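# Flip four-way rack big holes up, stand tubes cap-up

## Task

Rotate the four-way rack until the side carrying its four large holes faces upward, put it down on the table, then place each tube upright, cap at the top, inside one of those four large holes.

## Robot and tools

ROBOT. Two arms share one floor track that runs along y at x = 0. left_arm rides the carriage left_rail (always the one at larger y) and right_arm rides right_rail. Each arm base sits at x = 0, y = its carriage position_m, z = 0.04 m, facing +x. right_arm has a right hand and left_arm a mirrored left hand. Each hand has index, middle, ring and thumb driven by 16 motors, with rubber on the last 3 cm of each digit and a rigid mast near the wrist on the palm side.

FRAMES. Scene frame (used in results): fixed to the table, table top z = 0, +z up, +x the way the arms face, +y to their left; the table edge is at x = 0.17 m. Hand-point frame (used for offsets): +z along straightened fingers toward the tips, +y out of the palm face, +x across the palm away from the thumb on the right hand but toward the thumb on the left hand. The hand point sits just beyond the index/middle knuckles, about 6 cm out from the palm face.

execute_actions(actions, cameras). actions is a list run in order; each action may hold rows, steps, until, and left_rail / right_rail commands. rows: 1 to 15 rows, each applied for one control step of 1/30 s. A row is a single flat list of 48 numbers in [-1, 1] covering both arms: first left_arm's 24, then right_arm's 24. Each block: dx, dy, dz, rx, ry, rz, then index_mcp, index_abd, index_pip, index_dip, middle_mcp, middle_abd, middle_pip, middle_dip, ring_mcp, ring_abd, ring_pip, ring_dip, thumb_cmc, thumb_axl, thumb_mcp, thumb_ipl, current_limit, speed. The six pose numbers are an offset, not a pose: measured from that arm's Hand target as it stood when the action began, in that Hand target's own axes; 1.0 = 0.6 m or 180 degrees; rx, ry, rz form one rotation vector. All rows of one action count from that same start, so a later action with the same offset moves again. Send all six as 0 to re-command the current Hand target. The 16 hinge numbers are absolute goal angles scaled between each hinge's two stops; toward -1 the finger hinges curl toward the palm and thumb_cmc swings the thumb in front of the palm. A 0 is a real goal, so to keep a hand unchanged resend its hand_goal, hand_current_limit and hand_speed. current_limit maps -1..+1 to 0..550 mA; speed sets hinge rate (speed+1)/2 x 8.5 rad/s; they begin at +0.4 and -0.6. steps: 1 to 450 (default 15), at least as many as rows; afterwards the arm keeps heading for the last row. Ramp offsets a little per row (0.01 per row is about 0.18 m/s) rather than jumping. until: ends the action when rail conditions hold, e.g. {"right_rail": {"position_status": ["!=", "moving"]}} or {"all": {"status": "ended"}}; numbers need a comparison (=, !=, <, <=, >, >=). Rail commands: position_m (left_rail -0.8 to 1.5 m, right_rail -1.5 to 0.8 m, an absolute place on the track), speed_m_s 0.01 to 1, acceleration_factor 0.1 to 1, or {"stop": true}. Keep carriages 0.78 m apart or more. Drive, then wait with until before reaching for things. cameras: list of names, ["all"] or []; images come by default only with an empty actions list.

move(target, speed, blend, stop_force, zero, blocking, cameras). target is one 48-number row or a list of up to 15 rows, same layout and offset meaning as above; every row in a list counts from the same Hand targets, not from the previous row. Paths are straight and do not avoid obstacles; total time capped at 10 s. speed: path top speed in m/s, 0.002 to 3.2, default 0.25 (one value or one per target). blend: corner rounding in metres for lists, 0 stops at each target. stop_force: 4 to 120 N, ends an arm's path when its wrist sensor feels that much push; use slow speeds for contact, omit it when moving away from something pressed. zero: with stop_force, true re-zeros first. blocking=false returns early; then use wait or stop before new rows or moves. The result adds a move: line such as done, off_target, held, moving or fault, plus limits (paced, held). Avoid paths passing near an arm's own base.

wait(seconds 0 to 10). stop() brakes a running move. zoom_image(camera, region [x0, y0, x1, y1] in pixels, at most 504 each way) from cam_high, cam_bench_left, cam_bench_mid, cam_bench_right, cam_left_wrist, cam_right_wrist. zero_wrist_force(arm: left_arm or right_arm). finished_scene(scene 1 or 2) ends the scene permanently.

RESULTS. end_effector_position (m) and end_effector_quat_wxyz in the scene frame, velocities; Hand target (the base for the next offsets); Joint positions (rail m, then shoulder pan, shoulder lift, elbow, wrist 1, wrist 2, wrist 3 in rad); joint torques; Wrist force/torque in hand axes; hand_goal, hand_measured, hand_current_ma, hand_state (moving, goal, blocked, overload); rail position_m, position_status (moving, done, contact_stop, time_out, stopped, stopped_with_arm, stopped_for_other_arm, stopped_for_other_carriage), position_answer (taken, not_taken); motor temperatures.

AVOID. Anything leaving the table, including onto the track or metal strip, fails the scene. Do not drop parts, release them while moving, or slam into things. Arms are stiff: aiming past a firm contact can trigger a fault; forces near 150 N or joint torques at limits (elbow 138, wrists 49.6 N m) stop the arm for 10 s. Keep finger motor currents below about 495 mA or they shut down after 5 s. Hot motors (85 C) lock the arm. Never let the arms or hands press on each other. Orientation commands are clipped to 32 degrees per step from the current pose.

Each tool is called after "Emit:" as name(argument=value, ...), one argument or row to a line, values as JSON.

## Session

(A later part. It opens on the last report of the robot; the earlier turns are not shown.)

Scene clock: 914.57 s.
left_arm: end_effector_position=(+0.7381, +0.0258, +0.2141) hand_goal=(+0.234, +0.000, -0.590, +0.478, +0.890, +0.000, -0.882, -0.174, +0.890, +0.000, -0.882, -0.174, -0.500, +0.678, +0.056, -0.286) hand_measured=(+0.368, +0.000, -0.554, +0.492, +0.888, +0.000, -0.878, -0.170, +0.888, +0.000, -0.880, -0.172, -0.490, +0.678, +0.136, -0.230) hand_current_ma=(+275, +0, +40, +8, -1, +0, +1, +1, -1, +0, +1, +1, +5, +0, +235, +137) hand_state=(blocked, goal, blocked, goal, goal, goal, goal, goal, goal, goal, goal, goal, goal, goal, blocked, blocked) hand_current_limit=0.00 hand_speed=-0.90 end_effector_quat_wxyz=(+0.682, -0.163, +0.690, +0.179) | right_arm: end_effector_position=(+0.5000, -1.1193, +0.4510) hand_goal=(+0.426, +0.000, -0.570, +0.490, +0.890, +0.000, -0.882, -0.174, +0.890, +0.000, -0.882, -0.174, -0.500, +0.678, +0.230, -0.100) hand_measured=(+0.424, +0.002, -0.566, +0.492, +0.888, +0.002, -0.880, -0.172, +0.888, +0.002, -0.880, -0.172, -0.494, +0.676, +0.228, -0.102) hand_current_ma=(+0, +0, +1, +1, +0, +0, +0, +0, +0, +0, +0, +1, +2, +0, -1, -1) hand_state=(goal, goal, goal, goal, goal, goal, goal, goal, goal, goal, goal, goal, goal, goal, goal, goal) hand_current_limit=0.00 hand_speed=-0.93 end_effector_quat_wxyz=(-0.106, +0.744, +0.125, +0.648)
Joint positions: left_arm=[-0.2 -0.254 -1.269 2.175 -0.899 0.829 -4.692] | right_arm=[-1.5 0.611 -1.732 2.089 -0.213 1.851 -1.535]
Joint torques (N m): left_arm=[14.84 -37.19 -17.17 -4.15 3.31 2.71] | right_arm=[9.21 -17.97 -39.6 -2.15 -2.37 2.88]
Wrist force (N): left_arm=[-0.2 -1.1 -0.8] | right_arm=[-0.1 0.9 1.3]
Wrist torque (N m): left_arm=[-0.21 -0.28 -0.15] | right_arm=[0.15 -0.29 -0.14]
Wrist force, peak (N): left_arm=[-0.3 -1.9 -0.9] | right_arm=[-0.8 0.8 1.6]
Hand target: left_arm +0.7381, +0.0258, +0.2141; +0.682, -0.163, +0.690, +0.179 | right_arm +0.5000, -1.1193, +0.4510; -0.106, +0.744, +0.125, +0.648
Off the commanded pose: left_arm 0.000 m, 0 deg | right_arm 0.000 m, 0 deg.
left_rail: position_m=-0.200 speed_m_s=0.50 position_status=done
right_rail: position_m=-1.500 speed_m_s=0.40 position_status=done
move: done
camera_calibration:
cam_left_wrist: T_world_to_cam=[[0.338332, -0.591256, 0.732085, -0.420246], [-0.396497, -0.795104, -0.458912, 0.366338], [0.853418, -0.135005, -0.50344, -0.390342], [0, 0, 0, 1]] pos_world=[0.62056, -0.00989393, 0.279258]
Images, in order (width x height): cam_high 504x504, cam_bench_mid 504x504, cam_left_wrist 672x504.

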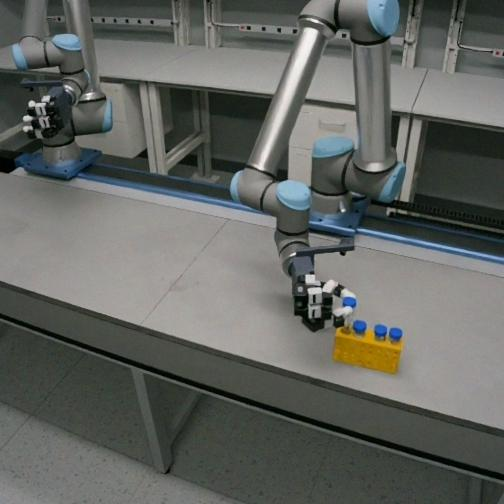

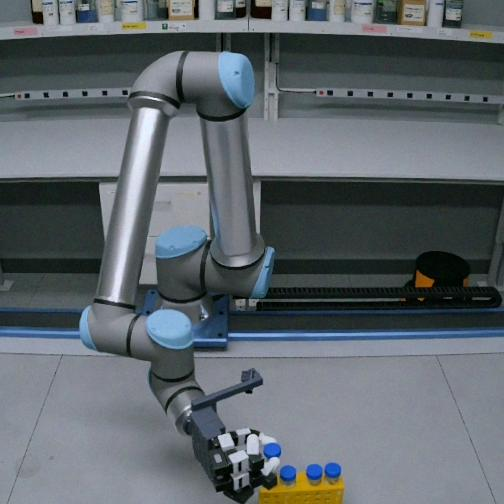

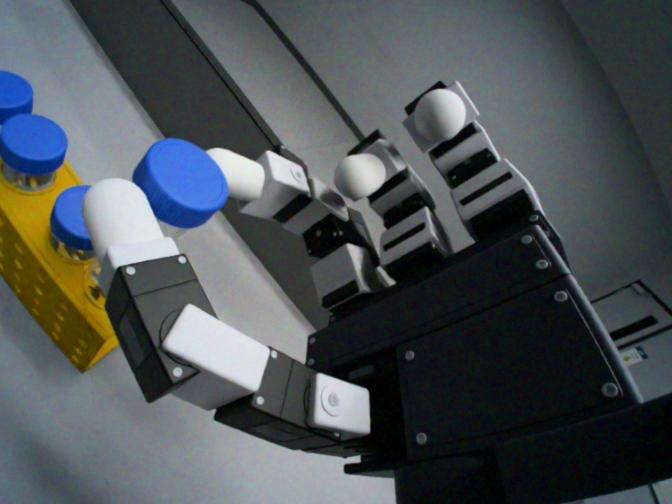

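Emit:
move(
  target=[0.0169,0.0008,-0.0043,0,0,0,0.233,0,-0.591,0.478,0.89,0,-0.883,-0.174,0.89,0,-0.883,-0.174,-0.5,0.677,0.056,-0.286,0.0,-0.9,0,0,0,0,0,0,0.425,0,-0.57,0.49,0.89,0,-0.883,-0.174,0.89,0,-0.883,-0.174,-0.5,0.677,0.23,-0.1,0.0,-0.93],
  speed=0.02,
  stop_force=4,
  cameras=["cam_high","cam_bench_mid","cam_left_wrist"],
)

Emit:
zoom_image(
  camera="cam_left_wrist",
  region=[72, 240, 122, 310],
)

Emit:
zoom_image(
  camera="cam_bench_mid",
  region=[255, 440, 295, 495],
)

Scene clock: 937.33 s.
left_arm: end_effector_position=(+0.7354, +0.0252, +0.2040) hand_goal=(+0.234, +0.000, -0.590, +0.478, +0.890, +0.000, -0.882, -0.174, +0.890, +0.000, -0.882, -0.174, -0.500, +0.678, +0.056, -0.286) hand_measured=(+0.368, -0.002, -0.554, +0.492, +0.888, +0.000, -0.878, -0.170, +0.888, +0.000, -0.880, -0.172, -0.502, +0.676, +0.136, -0.236) hand_current_ma=(+275, +0, +43, +9, -1, +0, +1, +1, -1, +0, +1, +1, +0, +0, +235, +120) hand_state=(blocked, goal, blocked, goal, goal, goal, goal, goal, goal, goal, goal, goal, goal, goal, blocked, blocked) hand_current_limit=0.00 hand_speed=-0.90 end_effector_quat_wxyz=(+0.682, -0.163, +0.690, +0.179) | right_arm: end_effector_position=(+0.5000, -1.1193, +0.4510) hand_goal=(+0.426, +0.000, -0.570, +0.490, +0.890, +0.000, -0.882, -0.174, +0.890, +0.000, -0.882, -0.174, -0.500, +0.678, +0.230, -0.100) hand_measured=(+0.424, +0.002, -0.566, +0.492, +0.888, +0.002, -0.880, -0.172, +0.888, +0.002, -0.880, -0.172, -0.494, +0.676, +0.228, -0.102) hand_current_ma=(+0, +0, +1, +1, +0, +0, +0, +0, +0, +0, +0, +1, +2, +0, -1, -1) hand_state=(goal, goal, goal, goal, goal, goal, goal, goal, goal, goal, goal, goal, goal, goal, goal, goal) hand_current_limit=0.00 hand_speed=-0.93 end_effector_quat_wxyz=(-0.106, +0.744, +0.125, +0.648)
Joint positions: left_arm=[-0.2 -0.256 -1.256 2.185 -0.922 0.827 -4.692] | right_arm=[-1.5 0.611 -1.732 2.089 -0.213 1.851 -1.535]
Joint torques (N m): left_arm=[-15.67 -36.5 -13.4 -3.93 -3.01 -0.05] | right_arm=[7.28 -13.15 -38.61 -2.27 -2.13 2.91]
Wrist force (N): left_arm=[-3.9 -1.8 -0.4] | right_arm=[-0.4 0.8 1.1]
Wrist torque (N m): left_arm=[-0.24 -0.21 -0.11] | right_arm=[0.15 -0.24 -0.17]
Wrist force, peak (N): left_arm=[-4.3 -2.1 -0.2] | right_arm=[-0.1 1.0 1.6]
Hand target: left_arm +0.7354, +0.0252, +0.2040; +0.682, -0.163, +0.690, +0.179 | right_arm +0.5000, -1.1193, +0.4510; -0.106, +0.744, +0.125, +0.648
Off the commanded pose: left_arm 0.000 m, 0 deg | right_arm 0.000 m, 0 deg.
left_rail: position_m=-0.200 speed_m_s=0.50 position_status=done
right_rail: position_m=-1.500 speed_m_s=0.40 position_status=done
move: done
camera_calibration:
cam_left_wrist: T_world_to_cam=[[0.338355, -0.591208, 0.732113, -0.412348], [-0.396477, -0.795139, -0.458868, 0.360171], [0.853418, -0.135005, -0.503439, -0.39329], [0, 0, 0, 1]] pos_world=[0.61796, -0.010494, 0.269158]
Images, in order (width x height): cam_high 504x504, cam_bench_mid 504x504, cam_left_wrist 672x504.

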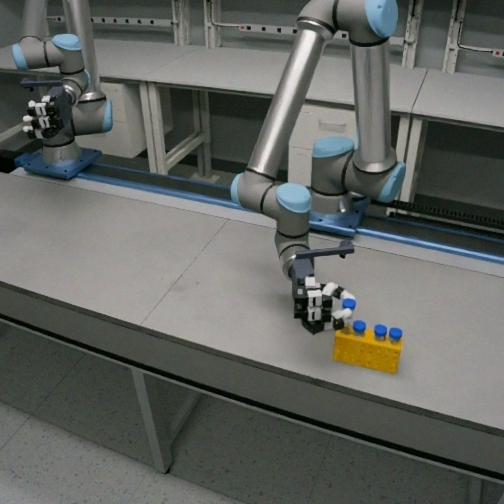

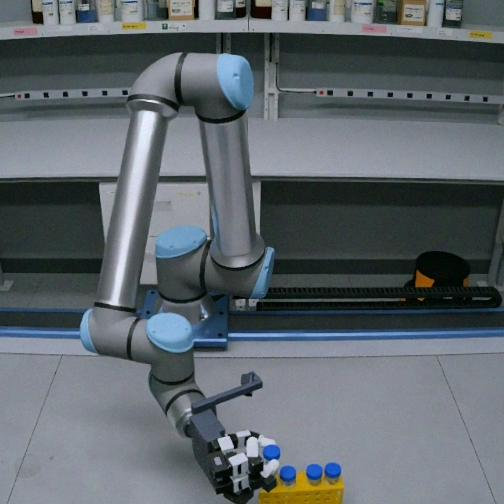

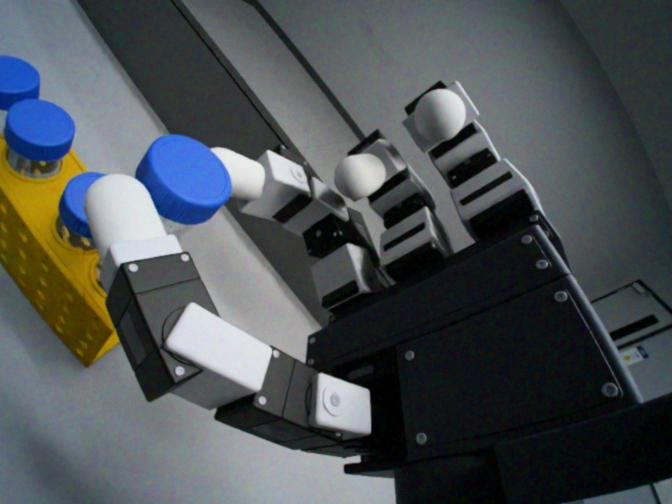

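Scaled by 7.200 from the camera's 672x504 image, which has a finer 960x720 frame.

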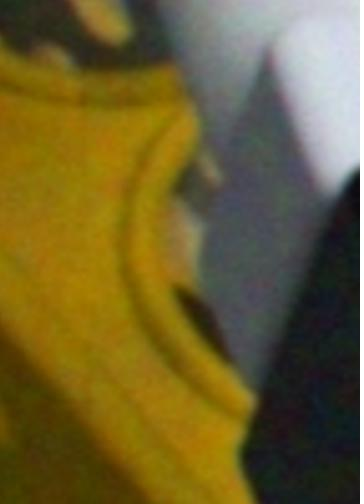

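Scaled by 9.164 from the camera's 504x504 image, which has a finer 720x720 frame.

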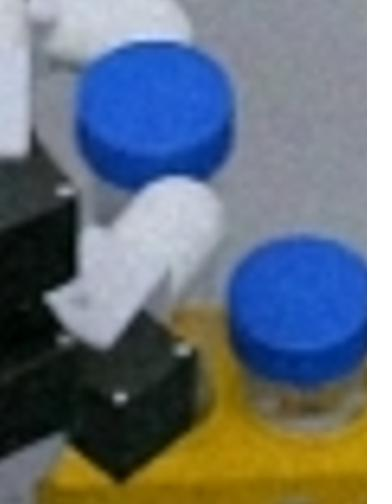

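Emit:
move(
  target=[
    [-0.0084,-0.0023,0.0029,0,0,0,0.233,0,-0.591,0.478,0.89,0,-0.883,-0.174,0.89,0,-0.883,-0.174,-0.5,0.677,0.056,-0.286,0.0,-0.9,0,0,0,0,0,0,0.425,0,-0.57,0.49,0.89,0,-0.883,-0.174,0.89,0,-0.883,-0.174,-0.5,0.677,0.23,-0.1,0.0,-0.93],
    [0.0117,-0.0026,0.0029,0,0,0,0.233,0,-0.591,0.478,0.89,0,-0.883,-0.174,0.89,0,-0.883,-0.174,-0.5,0.677,0.056,-0.286,0.0,-0.9,0,0,0,0,0,0,0.425,0,-0.57,0.49,0.89,0,-0.883,-0.174,0.89,0,-0.883,-0.174,-0.5,0.677,0.23,-0.1,0.0,-0.93],
  ],
  speed=0.02,
  stop_force=4,
  cameras=["cam_high","cam_bench_mid","cam_left_wrist"],
)

Emit:
zoom_image(
  camera="cam_left_wrist",
  region=[72, 240, 122, 310],
)

Emit:
zoom_image(
  camera="cam_bench_mid",
  region=[255, 440, 295, 495],
)

Emit:
zoom_image(
  camera="cam_high",
  region=[335, 290, 365, 340],
)

Scene clock: 949.20 s.
left_arm: end_effector_position=(+0.7376, +0.0248, +0.1969) hand_goal=(+0.234, +0.000, -0.590, +0.478, +0.890, +0.000, -0.882, -0.174, +0.890, +0.000, -0.882, -0.174, -0.500, +0.678, +0.056, -0.286) hand_measured=(+0.368, +0.000, -0.554, +0.492, +0.888, +0.000, -0.878, -0.170, +0.888, +0.000, -0.880, -0.172, -0.498, +0.676, +0.136, -0.236) hand_current_ma=(+275, +0, +43, +9, -1, +0, +1, +1, -1, +0, +1, +1, +0, +0, +235, +120) hand_state=(blocked, goal, blocked, goal, goal, goal, goal, goal, goal, goal, goal, goal, goal, goal, blocked, blocked) hand_current_limit=0.00 hand_speed=-0.90 end_effector_quat_wxyz=(+0.682, -0.163, +0.690, +0.179) | right_arm: end_effector_position=(+0.5000, -1.1193, +0.4510) hand_goal=(+0.426, +0.000, -0.570, +0.490, +0.890, +0.000, -0.882, -0.174, +0.890, +0.000, -0.882, -0.174, -0.500, +0.678, +0.230, -0.100) hand_measured=(+0.424, +0.002, -0.566, +0.492, +0.888, +0.002, -0.880, -0.172, +0.888, +0.002, -0.880, -0.172, -0.494, +0.676, +0.228, -0.102) hand_current_ma=(+0, +0, +1, +1, +0, +0, +0, +0, +0, +0, +0, +1, +2, +0, -1, -1) hand_state=(goal, goal, goal, goal, goal, goal, goal, goal, goal, goal, goal, goal, goal, goal, goal, goal) hand_current_limit=0.00 hand_speed=-0.93 end_effector_quat_wxyz=(-0.106, +0.744, +0.125, +0.648)
Joint positions: left_arm=[-0.2 -0.256 -1.242 2.184 -0.934 0.827 -4.692] | right_arm=[-1.5 0.611 -1.732 2.089 -0.213 1.851 -1.535]
Joint torques (N m): left_arm=[15.64 -38 -15.74 -4.29 3.37 1.81] | right_arm=[10.55 -15.96 -39.3 -2.36 -1.42 2.95]
Wrist force (N): left_arm=[-0.6 -1.6 -0.6] | right_arm=[-0.4 0.4 1.0]
Wrist torque (N m): left_arm=[-0.33 -0.22 -0.15] | right_arm=[0.09 -0.25 -0.18]
Wrist force, peak (N): left_arm=[-4.4 -1.9 -0.4] | right_arm=[0.0 1.3 1.4]
Hand target: left_arm +0.7376, +0.0248, +0.1969; +0.682, -0.163, +0.690, +0.179 | right_arm +0.5000, -1.1193, +0.4510; -0.106, +0.744, +0.125, +0.648
Off the commanded pose: left_arm 0.000 m, 0 deg | right_arm 0.000 m, 0 deg.
left_rail: position_m=-0.200 speed_m_s=0.50 position_status=done
right_rail: position_m=-1.500 speed_m_s=0.40 position_status=done
move: done
camera_calibration:
cam_left_wrist: T_world_to_cam=[[0.338355, -0.591208, 0.732113, -0.408097], [-0.396477, -0.795139, -0.458868, 0.357427], [0.853418, -0.135005, -0.503439, -0.39871], [0, 0, 0, 1]] pos_world=[0.62006, -0.010894, 0.262058]
Images, in order (width x height): cam_high 504x504, cam_bench_mid 504x504, cam_left_wrist 672x504.

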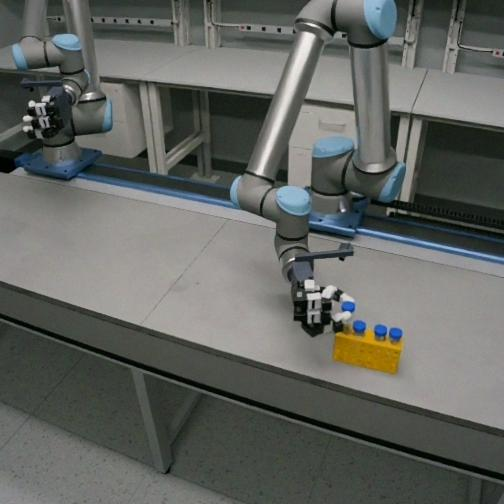

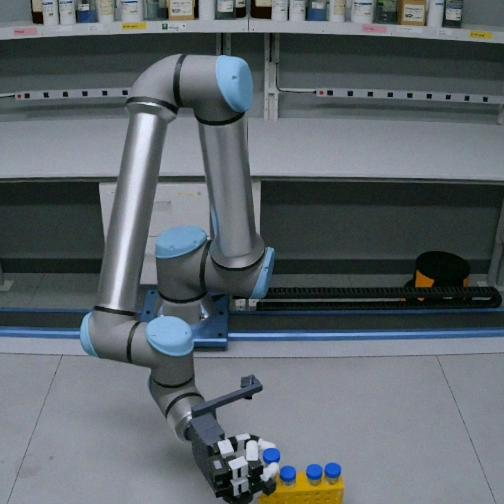

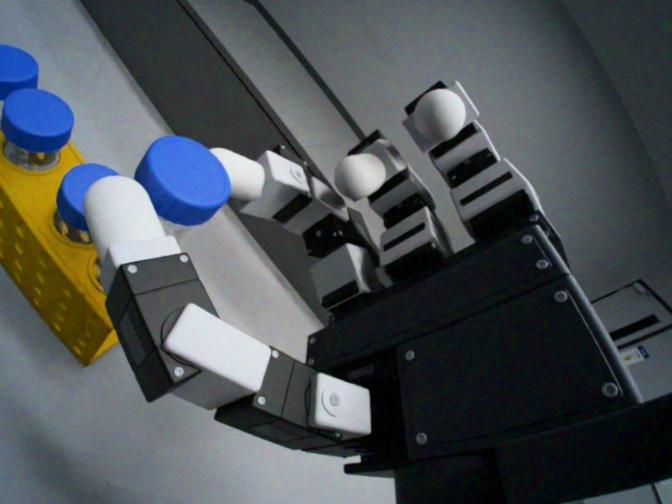

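Scaled by 7.200 from the camera's 672x504 image, which has a finer 960x720 frame.

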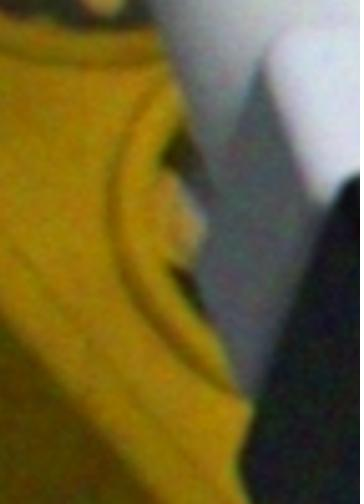

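Scaled by 9.164 from the camera's 504x504 image, which has a finer 720x720 frame.

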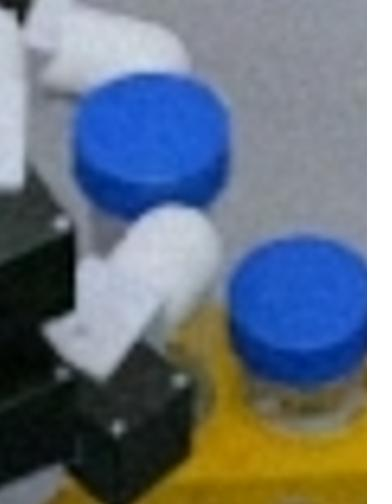

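Scaled by 10.080 from the camera's 504x504 image, which has a finer 720x720 frame.

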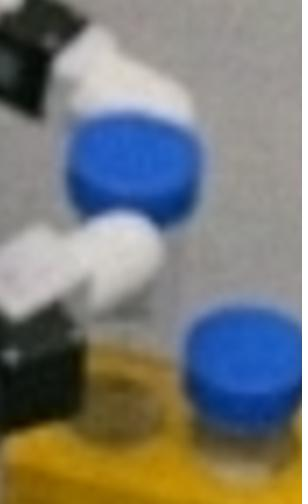

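Emit:
move(
  target=[0.0416,-0.001,0.0002,0,0,0,0.233,0,-0.591,0.478,0.89,0,-0.883,-0.174,0.89,0,-0.883,-0.174,-0.5,0.677,0.056,-0.286,0.0,-0.9,0,0,0,0,0,0,0.425,0,-0.57,0.49,0.89,0,-0.883,-0.174,0.89,0,-0.883,-0.174,-0.5,0.677,0.23,-0.1,0.0,-0.93],
  speed=0.025,
  stop_force=4,
  cameras=["cam_high","cam_bench_mid","cam_left_wrist"],
)

Emit:
zoom_image(
  camera="cam_bench_mid",
  region=[240, 430, 350, 504],
)

Emit:
zoom_image(
  camera="cam_left_wrist",
  region=[0, 50, 240, 310],
)

Scene clock: 954.60 s.
left_arm: end_effector_position=(+0.7376, +0.0248, +0.1720) hand_goal=(+0.234, +0.000, -0.590, +0.478, +0.890, +0.000, -0.882, -0.174, +0.890, +0.000, -0.882, -0.174, -0.500, +0.678, +0.056, -0.286) hand_measured=(+0.368, +0.000, -0.554, +0.492, +0.888, +0.000, -0.878, -0.170, +0.888, +0.000, -0.880, -0.172, -0.498, +0.676, +0.136, -0.236) hand_current_ma=(+275, +0, +43, +9, -1, +0, +1, +1, -1, +0, +1, +1, +1, +0, +235, +120) hand_state=(blocked, goal, blocked, goal, goal, goal, goal, goal, goal, goal, goal, goal, goal, goal, blocked, blocked) hand_current_limit=0.00 hand_speed=-0.90 end_effector_quat_wxyz=(+0.682, -0.163, +0.690, +0.179) | right_arm: end_effector_position=(+0.5000, -1.1193, +0.4510) hand_goal=(+0.426, +0.000, -0.570, +0.490, +0.890, +0.000, -0.882, -0.174, +0.890, +0.000, -0.882, -0.174, -0.500, +0.678, +0.230, -0.100) hand_measured=(+0.424, +0.002, -0.566, +0.492, +0.888, +0.002, -0.880, -0.172, +0.888, +0.002, -0.880, -0.172, -0.494, +0.676, +0.228, -0.102) hand_current_ma=(+0, +0, +1, +1, +0, +0, +0, +0, +0, +0, +0, +1, +2, +0, -1, -1) hand_state=(goal, goal, goal, goal, goal, goal, goal, goal, goal, goal, goal, goal, goal, goal, goal, goal) hand_current_limit=0.00 hand_speed=-0.93 end_effector_quat_wxyz=(-0.106, +0.744, +0.125, +0.648)
Joint positions: left_arm=[-0.2 -0.256 -1.201 2.193 -0.985 0.827 -4.692] | right_arm=[-1.5 0.611 -1.732 2.089 -0.213 1.851 -1.535]
Joint torques (N m): left_arm=[13.61 -42.19 -14.03 -4.34 3.49 2.31] | right_arm=[9.72 -14.61 -38.82 -2.58 -1.93 2.8]
Wrist force (N): left_arm=[-0.5 -1.3 -0.8] | right_arm=[-0.1 0.8 1.3]
Wrist torque (N m): left_arm=[-0.24 -0.26 -0.12] | right_arm=[0.13 -0.29 -0.14]
Wrist force, peak (N): left_arm=[-0.9 -1.7 -0.8] | right_arm=[-0.4 0.9 1.7]
Hand target: left_arm +0.7376, +0.0248, +0.1720; +0.682, -0.163, +0.690, +0.179 | right_arm +0.5000, -1.1193, +0.4510; -0.106, +0.744, +0.125, +0.648
Off the commanded pose: left_arm 0.000 m, 0 deg | right_arm 0.000 m, 0 deg.
left_rail: position_m=-0.200 speed_m_s=0.50 position_status=done
right_rail: position_m=-1.500 speed_m_s=0.40 position_status=done
move: done
camera_calibration:
cam_left_wrist: T_world_to_cam=[[0.338332, -0.591256, 0.732085, -0.389847], [-0.396497, -0.795104, -0.458912, 0.346025], [0.853418, -0.135005, -0.50344, -0.411246], [0, 0, 0, 1]] pos_world=[0.62006, -0.0108939, 0.237158]
Images, in order (width x height): cam_high 504x504, cam_bench_mid 504x504, cam_left_wrist 672x504.

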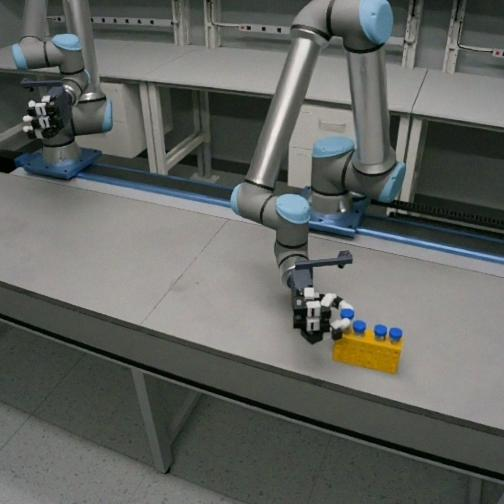

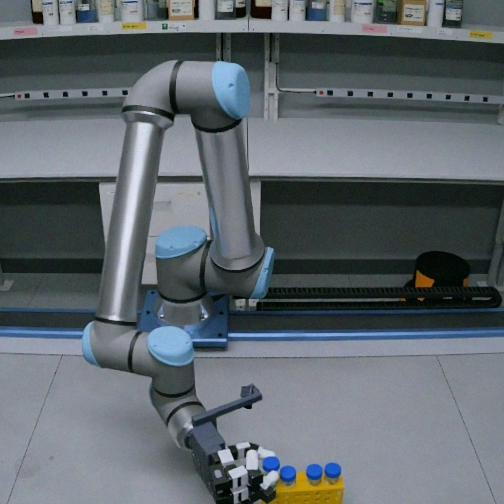

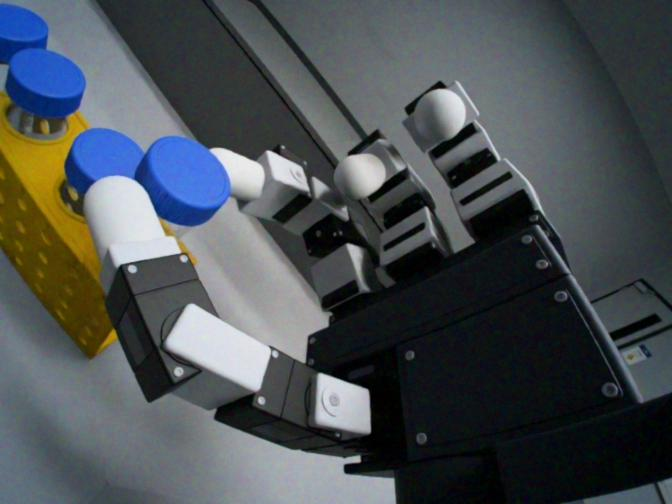

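Scaled by 4.582 from the camera's 504x504 image, which has a finer 720x720 frame.

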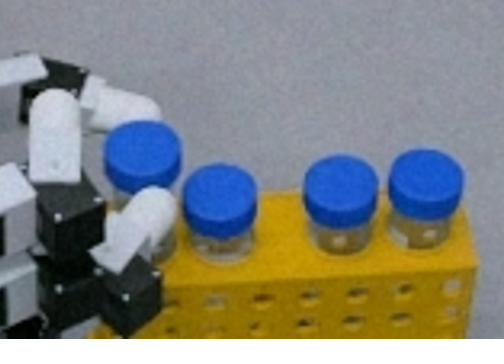

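Scaled by 1.938 from the camera's 672x504 image, which has a finer 960x720 frame.

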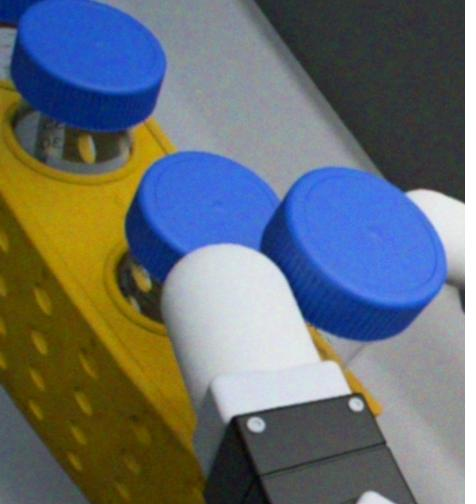

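Emit:
move(
  target=[0.0516,-0.0012,0.0003,0,0,0,0.233,0,-0.591,0.478,0.89,0,-0.883,-0.174,0.89,0,-0.883,-0.174,-0.5,0.677,0.056,-0.286,0.0,-0.9,0,0,0,0,0,0,0.425,0,-0.57,0.49,0.89,0,-0.883,-0.174,0.89,0,-0.883,-0.174,-0.5,0.677,0.23,-0.1,0.0,-0.93],
  speed=0.025,
  stop_force=4,
  cameras=["cam_high","cam_bench_mid","cam_left_wrist"],
)

Emit:
zoom_image(
  camera="cam_bench_mid",
  region=[240, 430, 350, 504],
)

Emit:
zoom_image(
  camera="cam_left_wrist",
  region=[0, 50, 240, 310],
)

Scene clock: 959.93 s.
left_arm: end_effector_position=(+0.7376, +0.0249, +0.1410) hand_goal=(+0.234, +0.000, -0.590, +0.478, +0.890, +0.000, -0.882, -0.174, +0.890, +0.000, -0.882, -0.174, -0.500, +0.678, +0.056, -0.286) hand_measured=(+0.368, +0.000, -0.554, +0.492, +0.888, +0.000, -0.878, -0.170, +0.888, +0.000, -0.880, -0.172, -0.496, +0.676, +0.136, -0.236) hand_current_ma=(+275, +0, +43, +9, -1, +0, +1, +1, -1, +0, +1, +1, +1, +0, +235, +120) hand_state=(blocked, goal, blocked, goal, goal, goal, goal, goal, goal, goal, goal, goal, goal, goal, blocked, blocked) hand_current_limit=0.00 hand_speed=-0.90 end_effector_quat_wxyz=(+0.682, -0.163, +0.690, +0.179) | right_arm: end_effector_position=(+0.5000, -1.1193, +0.4510) hand_goal=(+0.426, +0.000, -0.570, +0.490, +0.890, +0.000, -0.882, -0.174, +0.890, +0.000, -0.882, -0.174, -0.500, +0.678, +0.230, -0.100) hand_measured=(+0.424, +0.002, -0.566, +0.492, +0.888, +0.002, -0.880, -0.172, +0.888, +0.002, -0.880, -0.172, -0.494, +0.676, +0.228, -0.102) hand_current_ma=(+0, +0, +1, +1, +0, +0, +0, +0, +0, +0, +0, +1, +2, +0, -1, -1) hand_state=(goal, goal, goal, goal, goal, goal, goal, goal, goal, goal, goal, goal, goal, goal, goal, goal) hand_current_limit=0.00 hand_speed=-0.93 end_effector_quat_wxyz=(-0.106, +0.744, +0.125, +0.648)
Joint positions: left_arm=[-0.2 -0.255 -1.148 2.201 -1.046 0.827 -4.692] | right_arm=[-1.5 0.611 -1.732 2.089 -0.213 1.851 -1.535]
Joint torques (N m): left_arm=[15.27 -41.55 -11.73 -4.39 3.01 2.15] | right_arm=[6.25 -14.61 -37.53 -2.51 -1.51 2.6]
Wrist force (N): left_arm=[-0.5 -0.9 -0.5] | right_arm=[-0.5 0.6 1.6]
Wrist torque (N m): left_arm=[-0.26 -0.24 -0.11] | right_arm=[0.07 -0.25 -0.18]
Wrist force, peak (N): left_arm=[-0.7 -1.6 -1.0] | right_arm=[-0.5 1.2 1.4]
Hand target: left_arm +0.7376, +0.0249, +0.1410; +0.682, -0.163, +0.690, +0.179 | right_arm +0.5000, -1.1193, +0.4510; -0.106, +0.744, +0.125, +0.648
Off the commanded pose: left_arm 0.000 m, 0 deg | right_arm 0.000 m, 0 deg.
left_rail: position_m=-0.200 speed_m_s=0.50 position_status=done
right_rail: position_m=-1.500 speed_m_s=0.40 position_status=done
move: done
camera_calibration:
cam_left_wrist: T_world_to_cam=[[0.338332, -0.591256, 0.732085, -0.367152], [-0.396497, -0.795104, -0.458912, 0.331799], [0.853418, -0.135005, -0.50344, -0.426852], [0, 0, 0, 1]] pos_world=[0.62006, -0.0108939, 0.206158]
Images, in order (width x height): cam_high 504x504, cam_bench_mid 504x504, cam_left_wrist 672x504.

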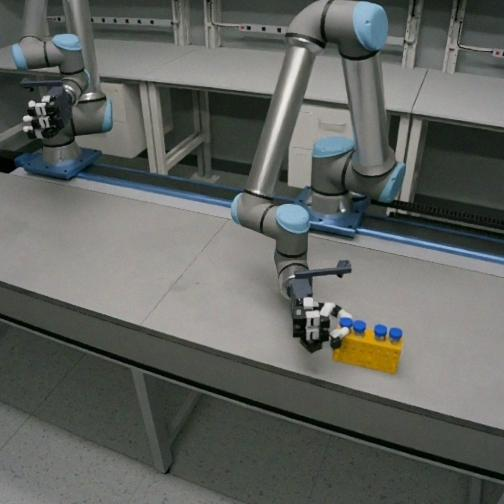

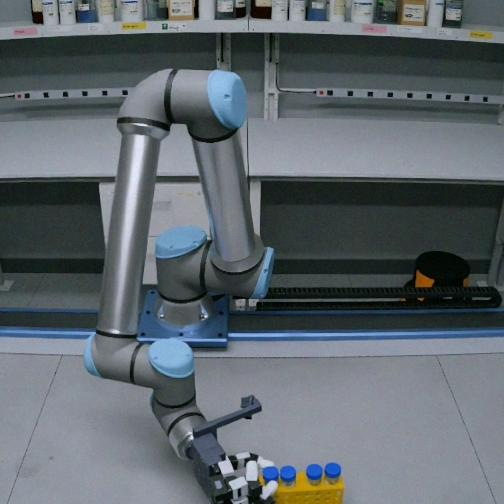

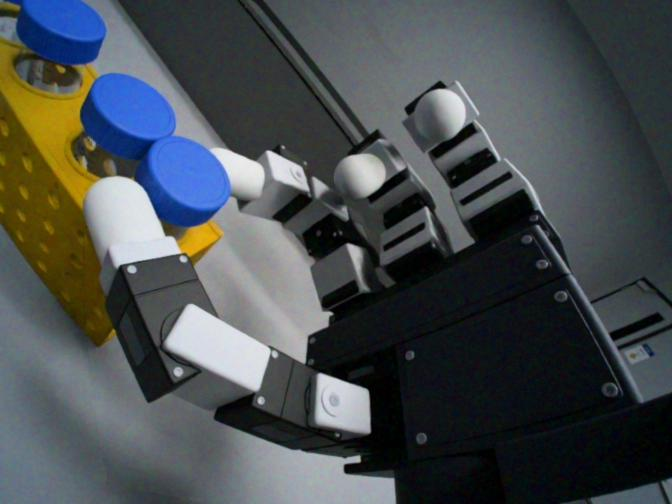

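Scaled by 4.582 from the camera's 504x504 image, which has a finer 720x720 frame.

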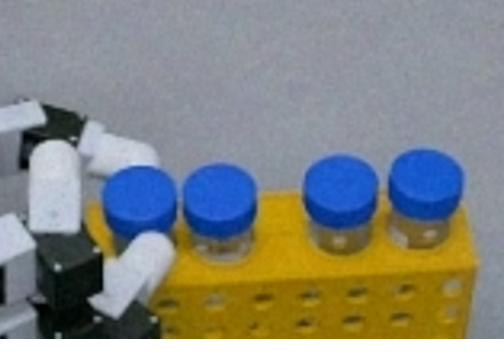

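Scaled by 1.938 from the camera's 672x504 image, which has a finer 960x720 frame.

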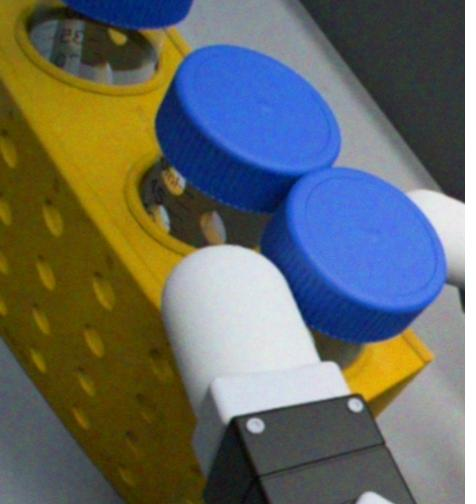

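Emit:
move(
  target=[0.01,-0.0002,0,0,0,0,0.233,0,-0.591,0.478,0.89,0,-0.883,-0.174,0.89,0,-0.883,-0.174,-0.5,0.677,0.056,-0.286,0.0,-0.9,0,0,0,0,0,0,0.425,0,-0.57,0.49,0.89,0,-0.883,-0.174,0.89,0,-0.883,-0.174,-0.5,0.677,0.23,-0.1,0.0,-0.93],
  speed=0.02,
  stop_force=4,
  cameras=["cam_bench_mid"],
)

Emit:
zoom_image(
  camera="cam_bench_mid",
  region=[240, 430, 350, 504],
)

Scene clock: 964.07 s.
left_arm: end_effector_position=(+0.7375, +0.0249, +0.1350) hand_goal=(+0.234, +0.000, -0.590, +0.478, +0.890, +0.000, -0.882, -0.174, +0.890, +0.000, -0.882, -0.174, -0.500, +0.678, +0.056, -0.286) hand_measured=(+0.362, +0.000, -0.554, +0.492, +0.888, +0.000, -0.878, -0.170, +0.888, +0.000, -0.880, -0.172, -0.520, +0.668, +0.136, -0.236) hand_current_ma=(+275, +0, +43, +9, -1, +0, +1, +1, -1, +0, +1, +1, -15, -6, +235, +120) hand_state=(blocked, goal, blocked, goal, goal, goal, goal, goal, goal, goal, goal, goal, goal, goal, blocked, blocked) hand_current_limit=0.00 hand_speed=-0.90 end_effector_quat_wxyz=(+0.682, -0.163, +0.690, +0.179) | right_arm: end_effector_position=(+0.5000, -1.1193, +0.4510) hand_goal=(+0.426, +0.000, -0.570, +0.490, +0.890, +0.000, -0.882, -0.174, +0.890, +0.000, -0.882, -0.174, -0.500, +0.678, +0.230, -0.100) hand_measured=(+0.424, +0.002, -0.566, +0.492, +0.888, +0.002, -0.880, -0.172, +0.888, +0.002, -0.880, -0.172, -0.494, +0.676, +0.228, -0.102) hand_current_ma=(+0, +0, +1, +1, +0, +0, +0, +0, +0, +0, +0, +1, +2, +0, -1, -1) hand_state=(goal, goal, goal, goal, goal, goal, goal, goal, goal, goal, goal, goal, goal, goal, goal, goal) hand_current_limit=0.00 hand_speed=-0.93 end_effector_quat_wxyz=(-0.106, +0.744, +0.125, +0.648)
Joint positions: left_arm=[-0.2 -0.255 -1.137 2.203 -1.058 0.827 -4.692] | right_arm=[-1.5 0.611 -1.732 2.089 -0.213 1.851 -1.535]
Joint torques (N m): left_arm=[15.39 -40.04 -11.63 -4.44 3.23 0.14] | right_arm=[11.99 -17.5 -38.06 -2.72 -1.4 2.91]
Wrist force (N): left_arm=[-2.2 -0.6 -1.1] | right_arm=[0.0 0.8 1.1]
Wrist torque (N m): left_arm=[-0.22 -0.22 -0.03] | right_arm=[0.14 -0.30 -0.13]
Wrist force, peak (N): left_arm=[-3.5 -0.9 -0.8] | right_arm=[-0.7 0.8 1.5]
Hand target: left_arm +0.7375, +0.0249, +0.1350; +0.682, -0.163, +0.690, +0.179 | right_arm +0.5000, -1.1193, +0.4510; -0.106, +0.744, +0.125, +0.648
Off the commanded pose: left_arm 0.000 m, 0 deg | right_arm 0.000 m, 0 deg.
left_rail: position_m=-0.200 speed_m_s=0.50 position_status=done
right_rail: position_m=-1.500 speed_m_s=0.40 position_status=done
move: done
Images, in order (width x height): cam_bench_mid 504x504.

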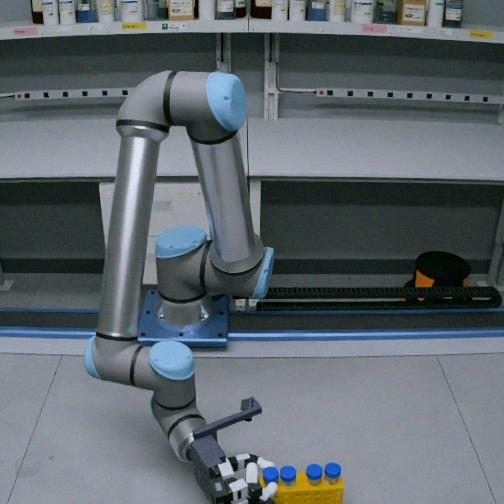

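Scaled by 4.582 from the camera's 504x504 image, which has a finer 720x720 frame.

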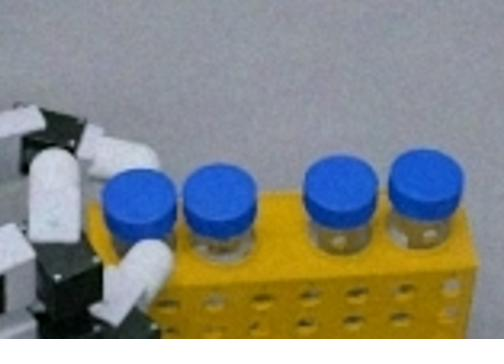

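Emit:
execute_actions(
  actions=[
    {"rows":[[-0.0025,0,0,0,0,0,0.233,0,-0.591,0.478,0.89,0,-0.883,-0.174,0.89,0,-0.883,-0.174,-0.5,0.677,0.056,-0.286,0.0,-0.9,0,0,0,0,0,0,0.425,0,-0.57,0.49,0.89,0,-0.883,-0.174,0.89,0,-0.883,-0.174,-0.5,0.677,0.23,-0.1,0.0,-0.93]],"steps":15},
    {"rows":[[0,0,0,0,0,0,0.36,0,-0.57,0.49,0.89,0,-0.883,-0.174,0.89,0,-0.883,-0.174,-0.5,0.677,0.14,-0.23,0.0,-0.95,0,0,0,0,0,0,0.425,0,-0.57,0.49,0.89,0,-0.883,-0.174,0.89,0,-0.883,-0.174,-0.5,0.677,0.23,-0.1,0.0,-0.93]],"steps":30},
    {"rows":[[0,0,0,0,0,0,0.64,0,-0.591,0.478,0.89,0,-0.883,-0.174,0.89,0,-0.883,-0.174,-0.5,0.677,0.23,-0.1,0.0,-0.93,0,0,0,0,0,0,0.425,0,-0.57,0.49,0.89,0,-0.883,-0.174,0.89,0,-0.883,-0.174,-0.5,0.677,0.23,-0.1,0.0,-0.93]],"steps":60},
  ],
  cameras=["cam_bench_mid","cam_left_wrist"],
)

Emit:
zoom_image(
  camera="cam_bench_mid",
  region=[240, 430, 350, 504],
)

Scene clock: 970.87 s.
left_arm: end_effector_position=(+0.7376, +0.0248, +0.1365) hand_goal=(+0.640, +0.000, -0.590, +0.478, +0.890, +0.000, -0.882, -0.174, +0.890, +0.000, -0.882, -0.174, -0.500, +0.678, +0.230, -0.100) hand_measured=(+0.638, +0.002, -0.588, +0.480, +0.888, +0.000, -0.878, -0.170, +0.888, +0.000, -0.880, -0.172, -0.494, +0.676, +0.228, -0.102) hand_current_ma=(+0, +0, +1, +1, -1, +0, +1, +1, -1, +0, +1, +1, +3, +0, -1, -1) hand_state=(goal, goal, goal, goal, goal, goal, goal, goal, goal, goal, goal, goal, goal, goal, goal, goal) hand_current_limit=0.00 hand_speed=-0.93 end_effector_quat_wxyz=(+0.682, -0.163, +0.690, +0.179) | right_arm: end_effector_position=(+0.5000, -1.1193, +0.4510) hand_goal=(+0.426, +0.000, -0.570, +0.490, +0.890, +0.000, -0.882, -0.174, +0.890, +0.000, -0.882, -0.174, -0.500, +0.678, +0.230, -0.100) hand_measured=(+0.424, +0.002, -0.566, +0.492, +0.888, +0.002, -0.880, -0.172, +0.888, +0.002, -0.880, -0.172, -0.494, +0.676, +0.228, -0.102) hand_current_ma=(+0, +0, +1, +1, +0, +0, +0, +0, +0, +0, +0, +1, +2, +0, -1, -1) hand_state=(goal, goal, goal, goal, goal, goal, goal, goal, goal, goal, goal, goal, goal, goal, goal, goal) hand_current_limit=0.00 hand_speed=-0.93 end_effector_quat_wxyz=(-0.106, +0.744, +0.125, +0.648)
Joint positions: left_arm=[-0.2 -0.256 -1.14 2.202 -1.055 0.827 -4.692] | right_arm=[-1.5 0.611 -1.732 2.089 -0.213 1.851 -1.535]
Joint torques (N m): left_arm=[-9.84 -64.15 -27.4 2.63 -1.38 0.5] | right_arm=[9.72 -15.58 -38.7 -2.21 -1.81 2.54]
Wrist force (N): left_arm=[-0.3 -1.2 -0.6] | right_arm=[-0.3 0.8 1.2]
Wrist torque (N m): left_arm=[-0.25 -0.27 -0.07] | right_arm=[0.12 -0.27 -0.16]
Wrist force, peak (N): left_arm=[-2.5 -0.9 -0.8] | right_arm=[-0.1 0.8 1.7]
Hand target: left_arm +0.7376, +0.0248, +0.1365; +0.682, -0.163, +0.690, +0.179 | right_arm +0.5000, -1.1193, +0.4510; -0.106, +0.744, +0.125, +0.648
Off the commanded pose: left_arm 0.000 m, 0 deg | right_arm 0.000 m, 0 deg.
left_rail: position_m=-0.200 speed_m_s=0.50 position_status=done
right_rail: position_m=-1.500 speed_m_s=0.40 position_status=done
camera_calibration:
cam_left_wrist: T_world_to_cam=[[0.338332, -0.591256, 0.732085, -0.363858], [-0.396497, -0.795104, -0.458912, 0.329734], [0.853418, -0.135005, -0.50344, -0.429118], [0, 0, 0, 1]] pos_world=[0.62006, -0.0108939, 0.201658]
Images, in order (width x height): cam_bench_mid 504x504, cam_left_wrist 672x504.

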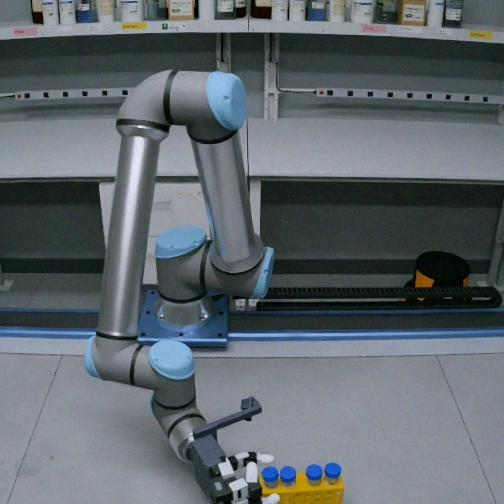

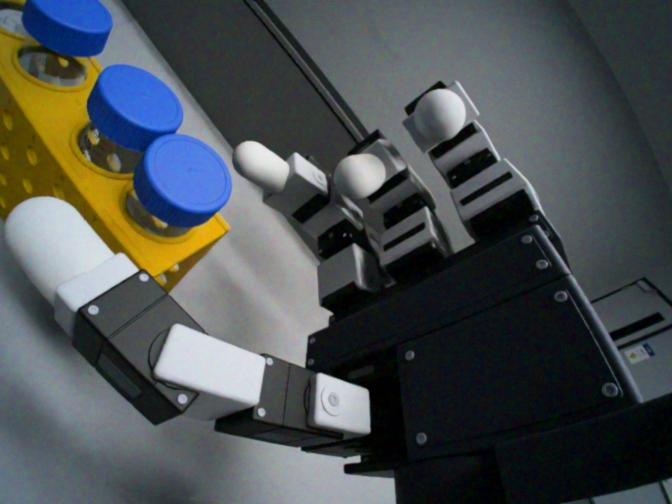

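Scaled by 4.582 from the camera's 504x504 image, which has a finer 720x720 frame.

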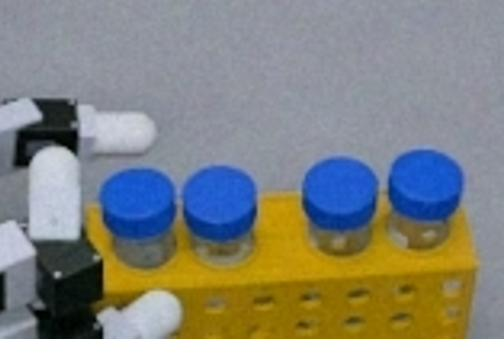

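All four are in. Raise the left hand clear and check.

Emit:
move(
  target=[
    [-0.0667,0.0016,-0.0004,0,0,0,0.64,0,-0.591,0.478,0.89,0,-0.883,-0.174,0.89,0,-0.883,-0.174,-0.5,0.677,0.23,-0.1,0.0,-0.93,0,0,0,0,0,0,0.425,0,-0.57,0.49,0.89,0,-0.883,-0.174,0.89,0,-0.883,-0.174,-0.5,0.677,0.23,-0.1,0.0,-0.93],
    [-0.3332,0.0082,-0.0018,0,0,0,0.64,0,-0.591,0.478,0.89,0,-0.883,-0.174,0.89,0,-0.883,-0.174,-0.5,0.677,0.23,-0.1,0.0,-0.93,0,0,0,0,0,0,0.425,0,-0.57,0.49,0.89,0,-0.883,-0.174,0.89,0,-0.883,-0.174,-0.5,0.677,0.23,-0.1,0.0,-0.93],
  ],
  speed=[0.06,0.2],
  blend=[0.02,0],
  cameras=["cam_high","cam_bench_mid","cam_left_wrist"],
)

Emit:
zoom_image(
  camera="cam_bench_mid",
  region=[240, 430, 350, 504],
)

Emit:
zoom_image(
  camera="cam_high",
  region=[310, 290, 420, 400],
)

Scene clock: 975.80 s.
left_arm: end_effector_position=(+0.7375, +0.0248, +0.3363) hand_goal=(+0.640, +0.000, -0.590, +0.478, +0.890, +0.000, -0.882, -0.174, +0.890, +0.000, -0.882, -0.174, -0.500, +0.678, +0.230, -0.100) hand_measured=(+0.638, +0.002, -0.588, +0.480, +0.888, +0.000, -0.878, -0.170, +0.888, +0.000, -0.880, -0.172, -0.492, +0.676, +0.228, -0.102) hand_current_ma=(+0, +0, +1, +1, -1, +0, +1, +1, -1, +0, +1, +1, +3, +0, -1, -1) hand_state=(goal, goal, goal, goal, goal, goal, goal, goal, goal, goal, goal, goal, goal, goal, goal, goal) hand_current_limit=0.00 hand_speed=-0.93 end_effector_quat_wxyz=(+0.682, -0.163, +0.690, +0.179) | right_arm: end_effector_position=(+0.5000, -1.1193, +0.4510) hand_goal=(+0.426, +0.000, -0.570, +0.490, +0.890, +0.000, -0.882, -0.174, +0.890, +0.000, -0.882, -0.174, -0.500, +0.678, +0.230, -0.100) hand_measured=(+0.424, +0.002, -0.566, +0.492, +0.888, +0.002, -0.880, -0.172, +0.888, +0.002, -0.880, -0.172, -0.494, +0.676, +0.228, -0.102) hand_current_ma=(+0, +0, +1, +1, +0, +0, +0, +0, +0, +0, +0, +1, +2, +0, -1, -1) hand_state=(goal, goal, goal, goal, goal, goal, goal, goal, goal, goal, goal, goal, goal, goal, goal, goal) hand_current_limit=0.00 hand_speed=-0.93 end_effector_quat_wxyz=(-0.106, +0.744, +0.125, +0.648)
Joint positions: left_arm=[-0.2 -0.256 -1.436 2.095 -0.652 0.827 -4.692] | right_arm=[-1.5 0.611 -1.732 2.089 -0.213 1.851 -1.535]
Joint torques (N m): left_arm=[-14.82 -55.08 -43.55 2.43 -2.74 -2.27] | right_arm=[9.33 -15.63 -40.1 -2.75 -1.85 2.73]
Wrist force (N): left_arm=[-0.6 -1.6 -0.7] | right_arm=[-0.2 0.3 1.4]
Wrist torque (N m): left_arm=[-0.26 -0.18 0.16] | right_arm=[0.05 -0.28 -0.16]
Wrist force, peak (N): left_arm=[-2.1 -1.8 -1.0] | right_arm=[0.1 1.1 1.8]
Hand target: left_arm +0.7375, +0.0247, +0.3365; +0.682, -0.163, +0.690, +0.179 | right_arm +0.5000, -1.1193, +0.4510; -0.106, +0.744, +0.125, +0.648
Off the commanded pose: left_arm 0.000 m, 0 deg | right_arm 0.000 m, 0 deg.
left_rail: position_m=-0.200 speed_m_s=0.50 position_status=done
right_rail: position_m=-1.500 speed_m_s=0.40 position_status=done
move: done
camera_calibration:
cam_left_wrist: T_world_to_cam=[[0.338304, -0.591314, 0.732051, -0.510157], [-0.396522, -0.795061, -0.458965, 0.421382], [0.853417, -0.135005, -0.503441, -0.328543], [0, 0, 0, 1]] pos_world=[0.62006, -0.0109939, 0.401458]
Images, in order (width x height): cam_high 504x504, cam_bench_mid 504x504, cam_left_wrist 672x504.

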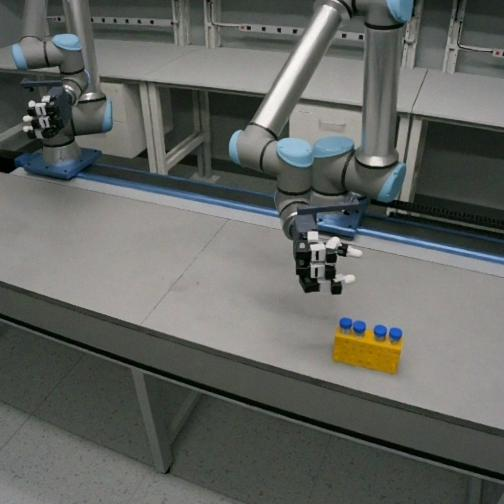

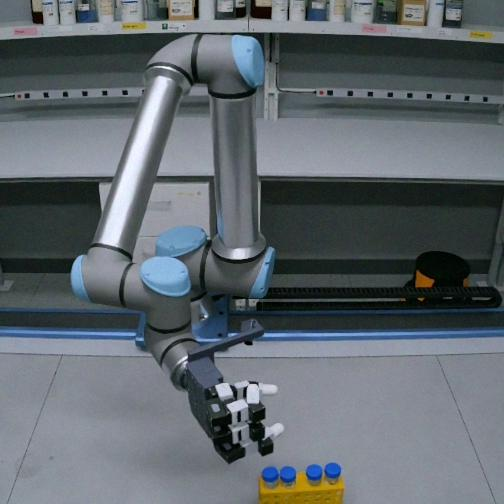

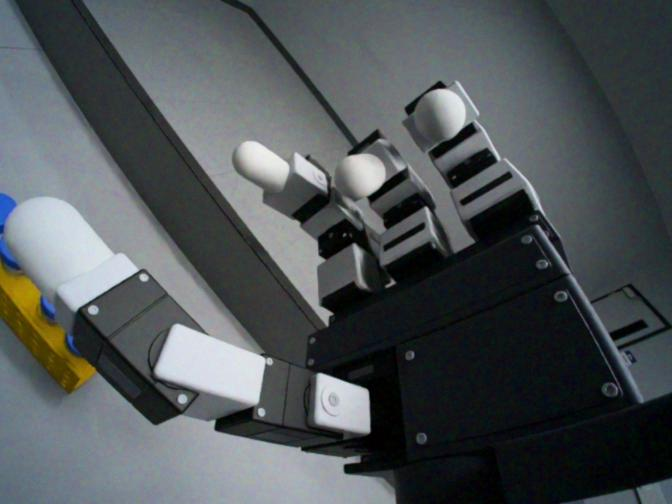

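Scaled by 4.582 from the camera's 504x504 image, which has a finer 720x720 frame.

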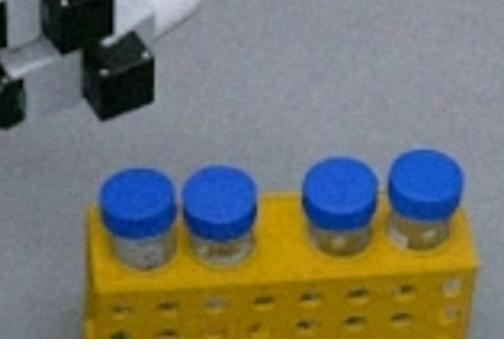

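Scaled by 4.582 from the camera's 504x504 image, which has a finer 720x720 frame.

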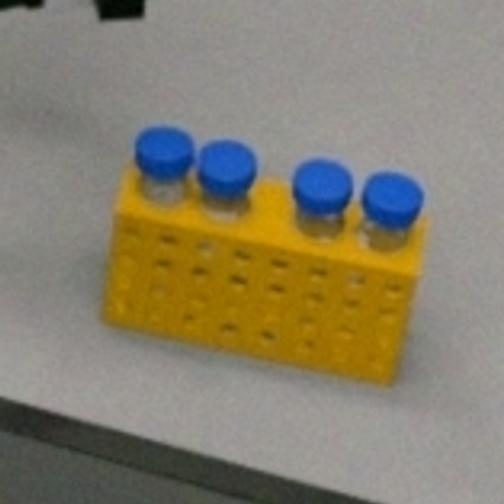

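All four tubes stand cap up in the big holes of the rack.

Emit:
finished_scene(
  scene=2,
)

The scene is finished: the task was done.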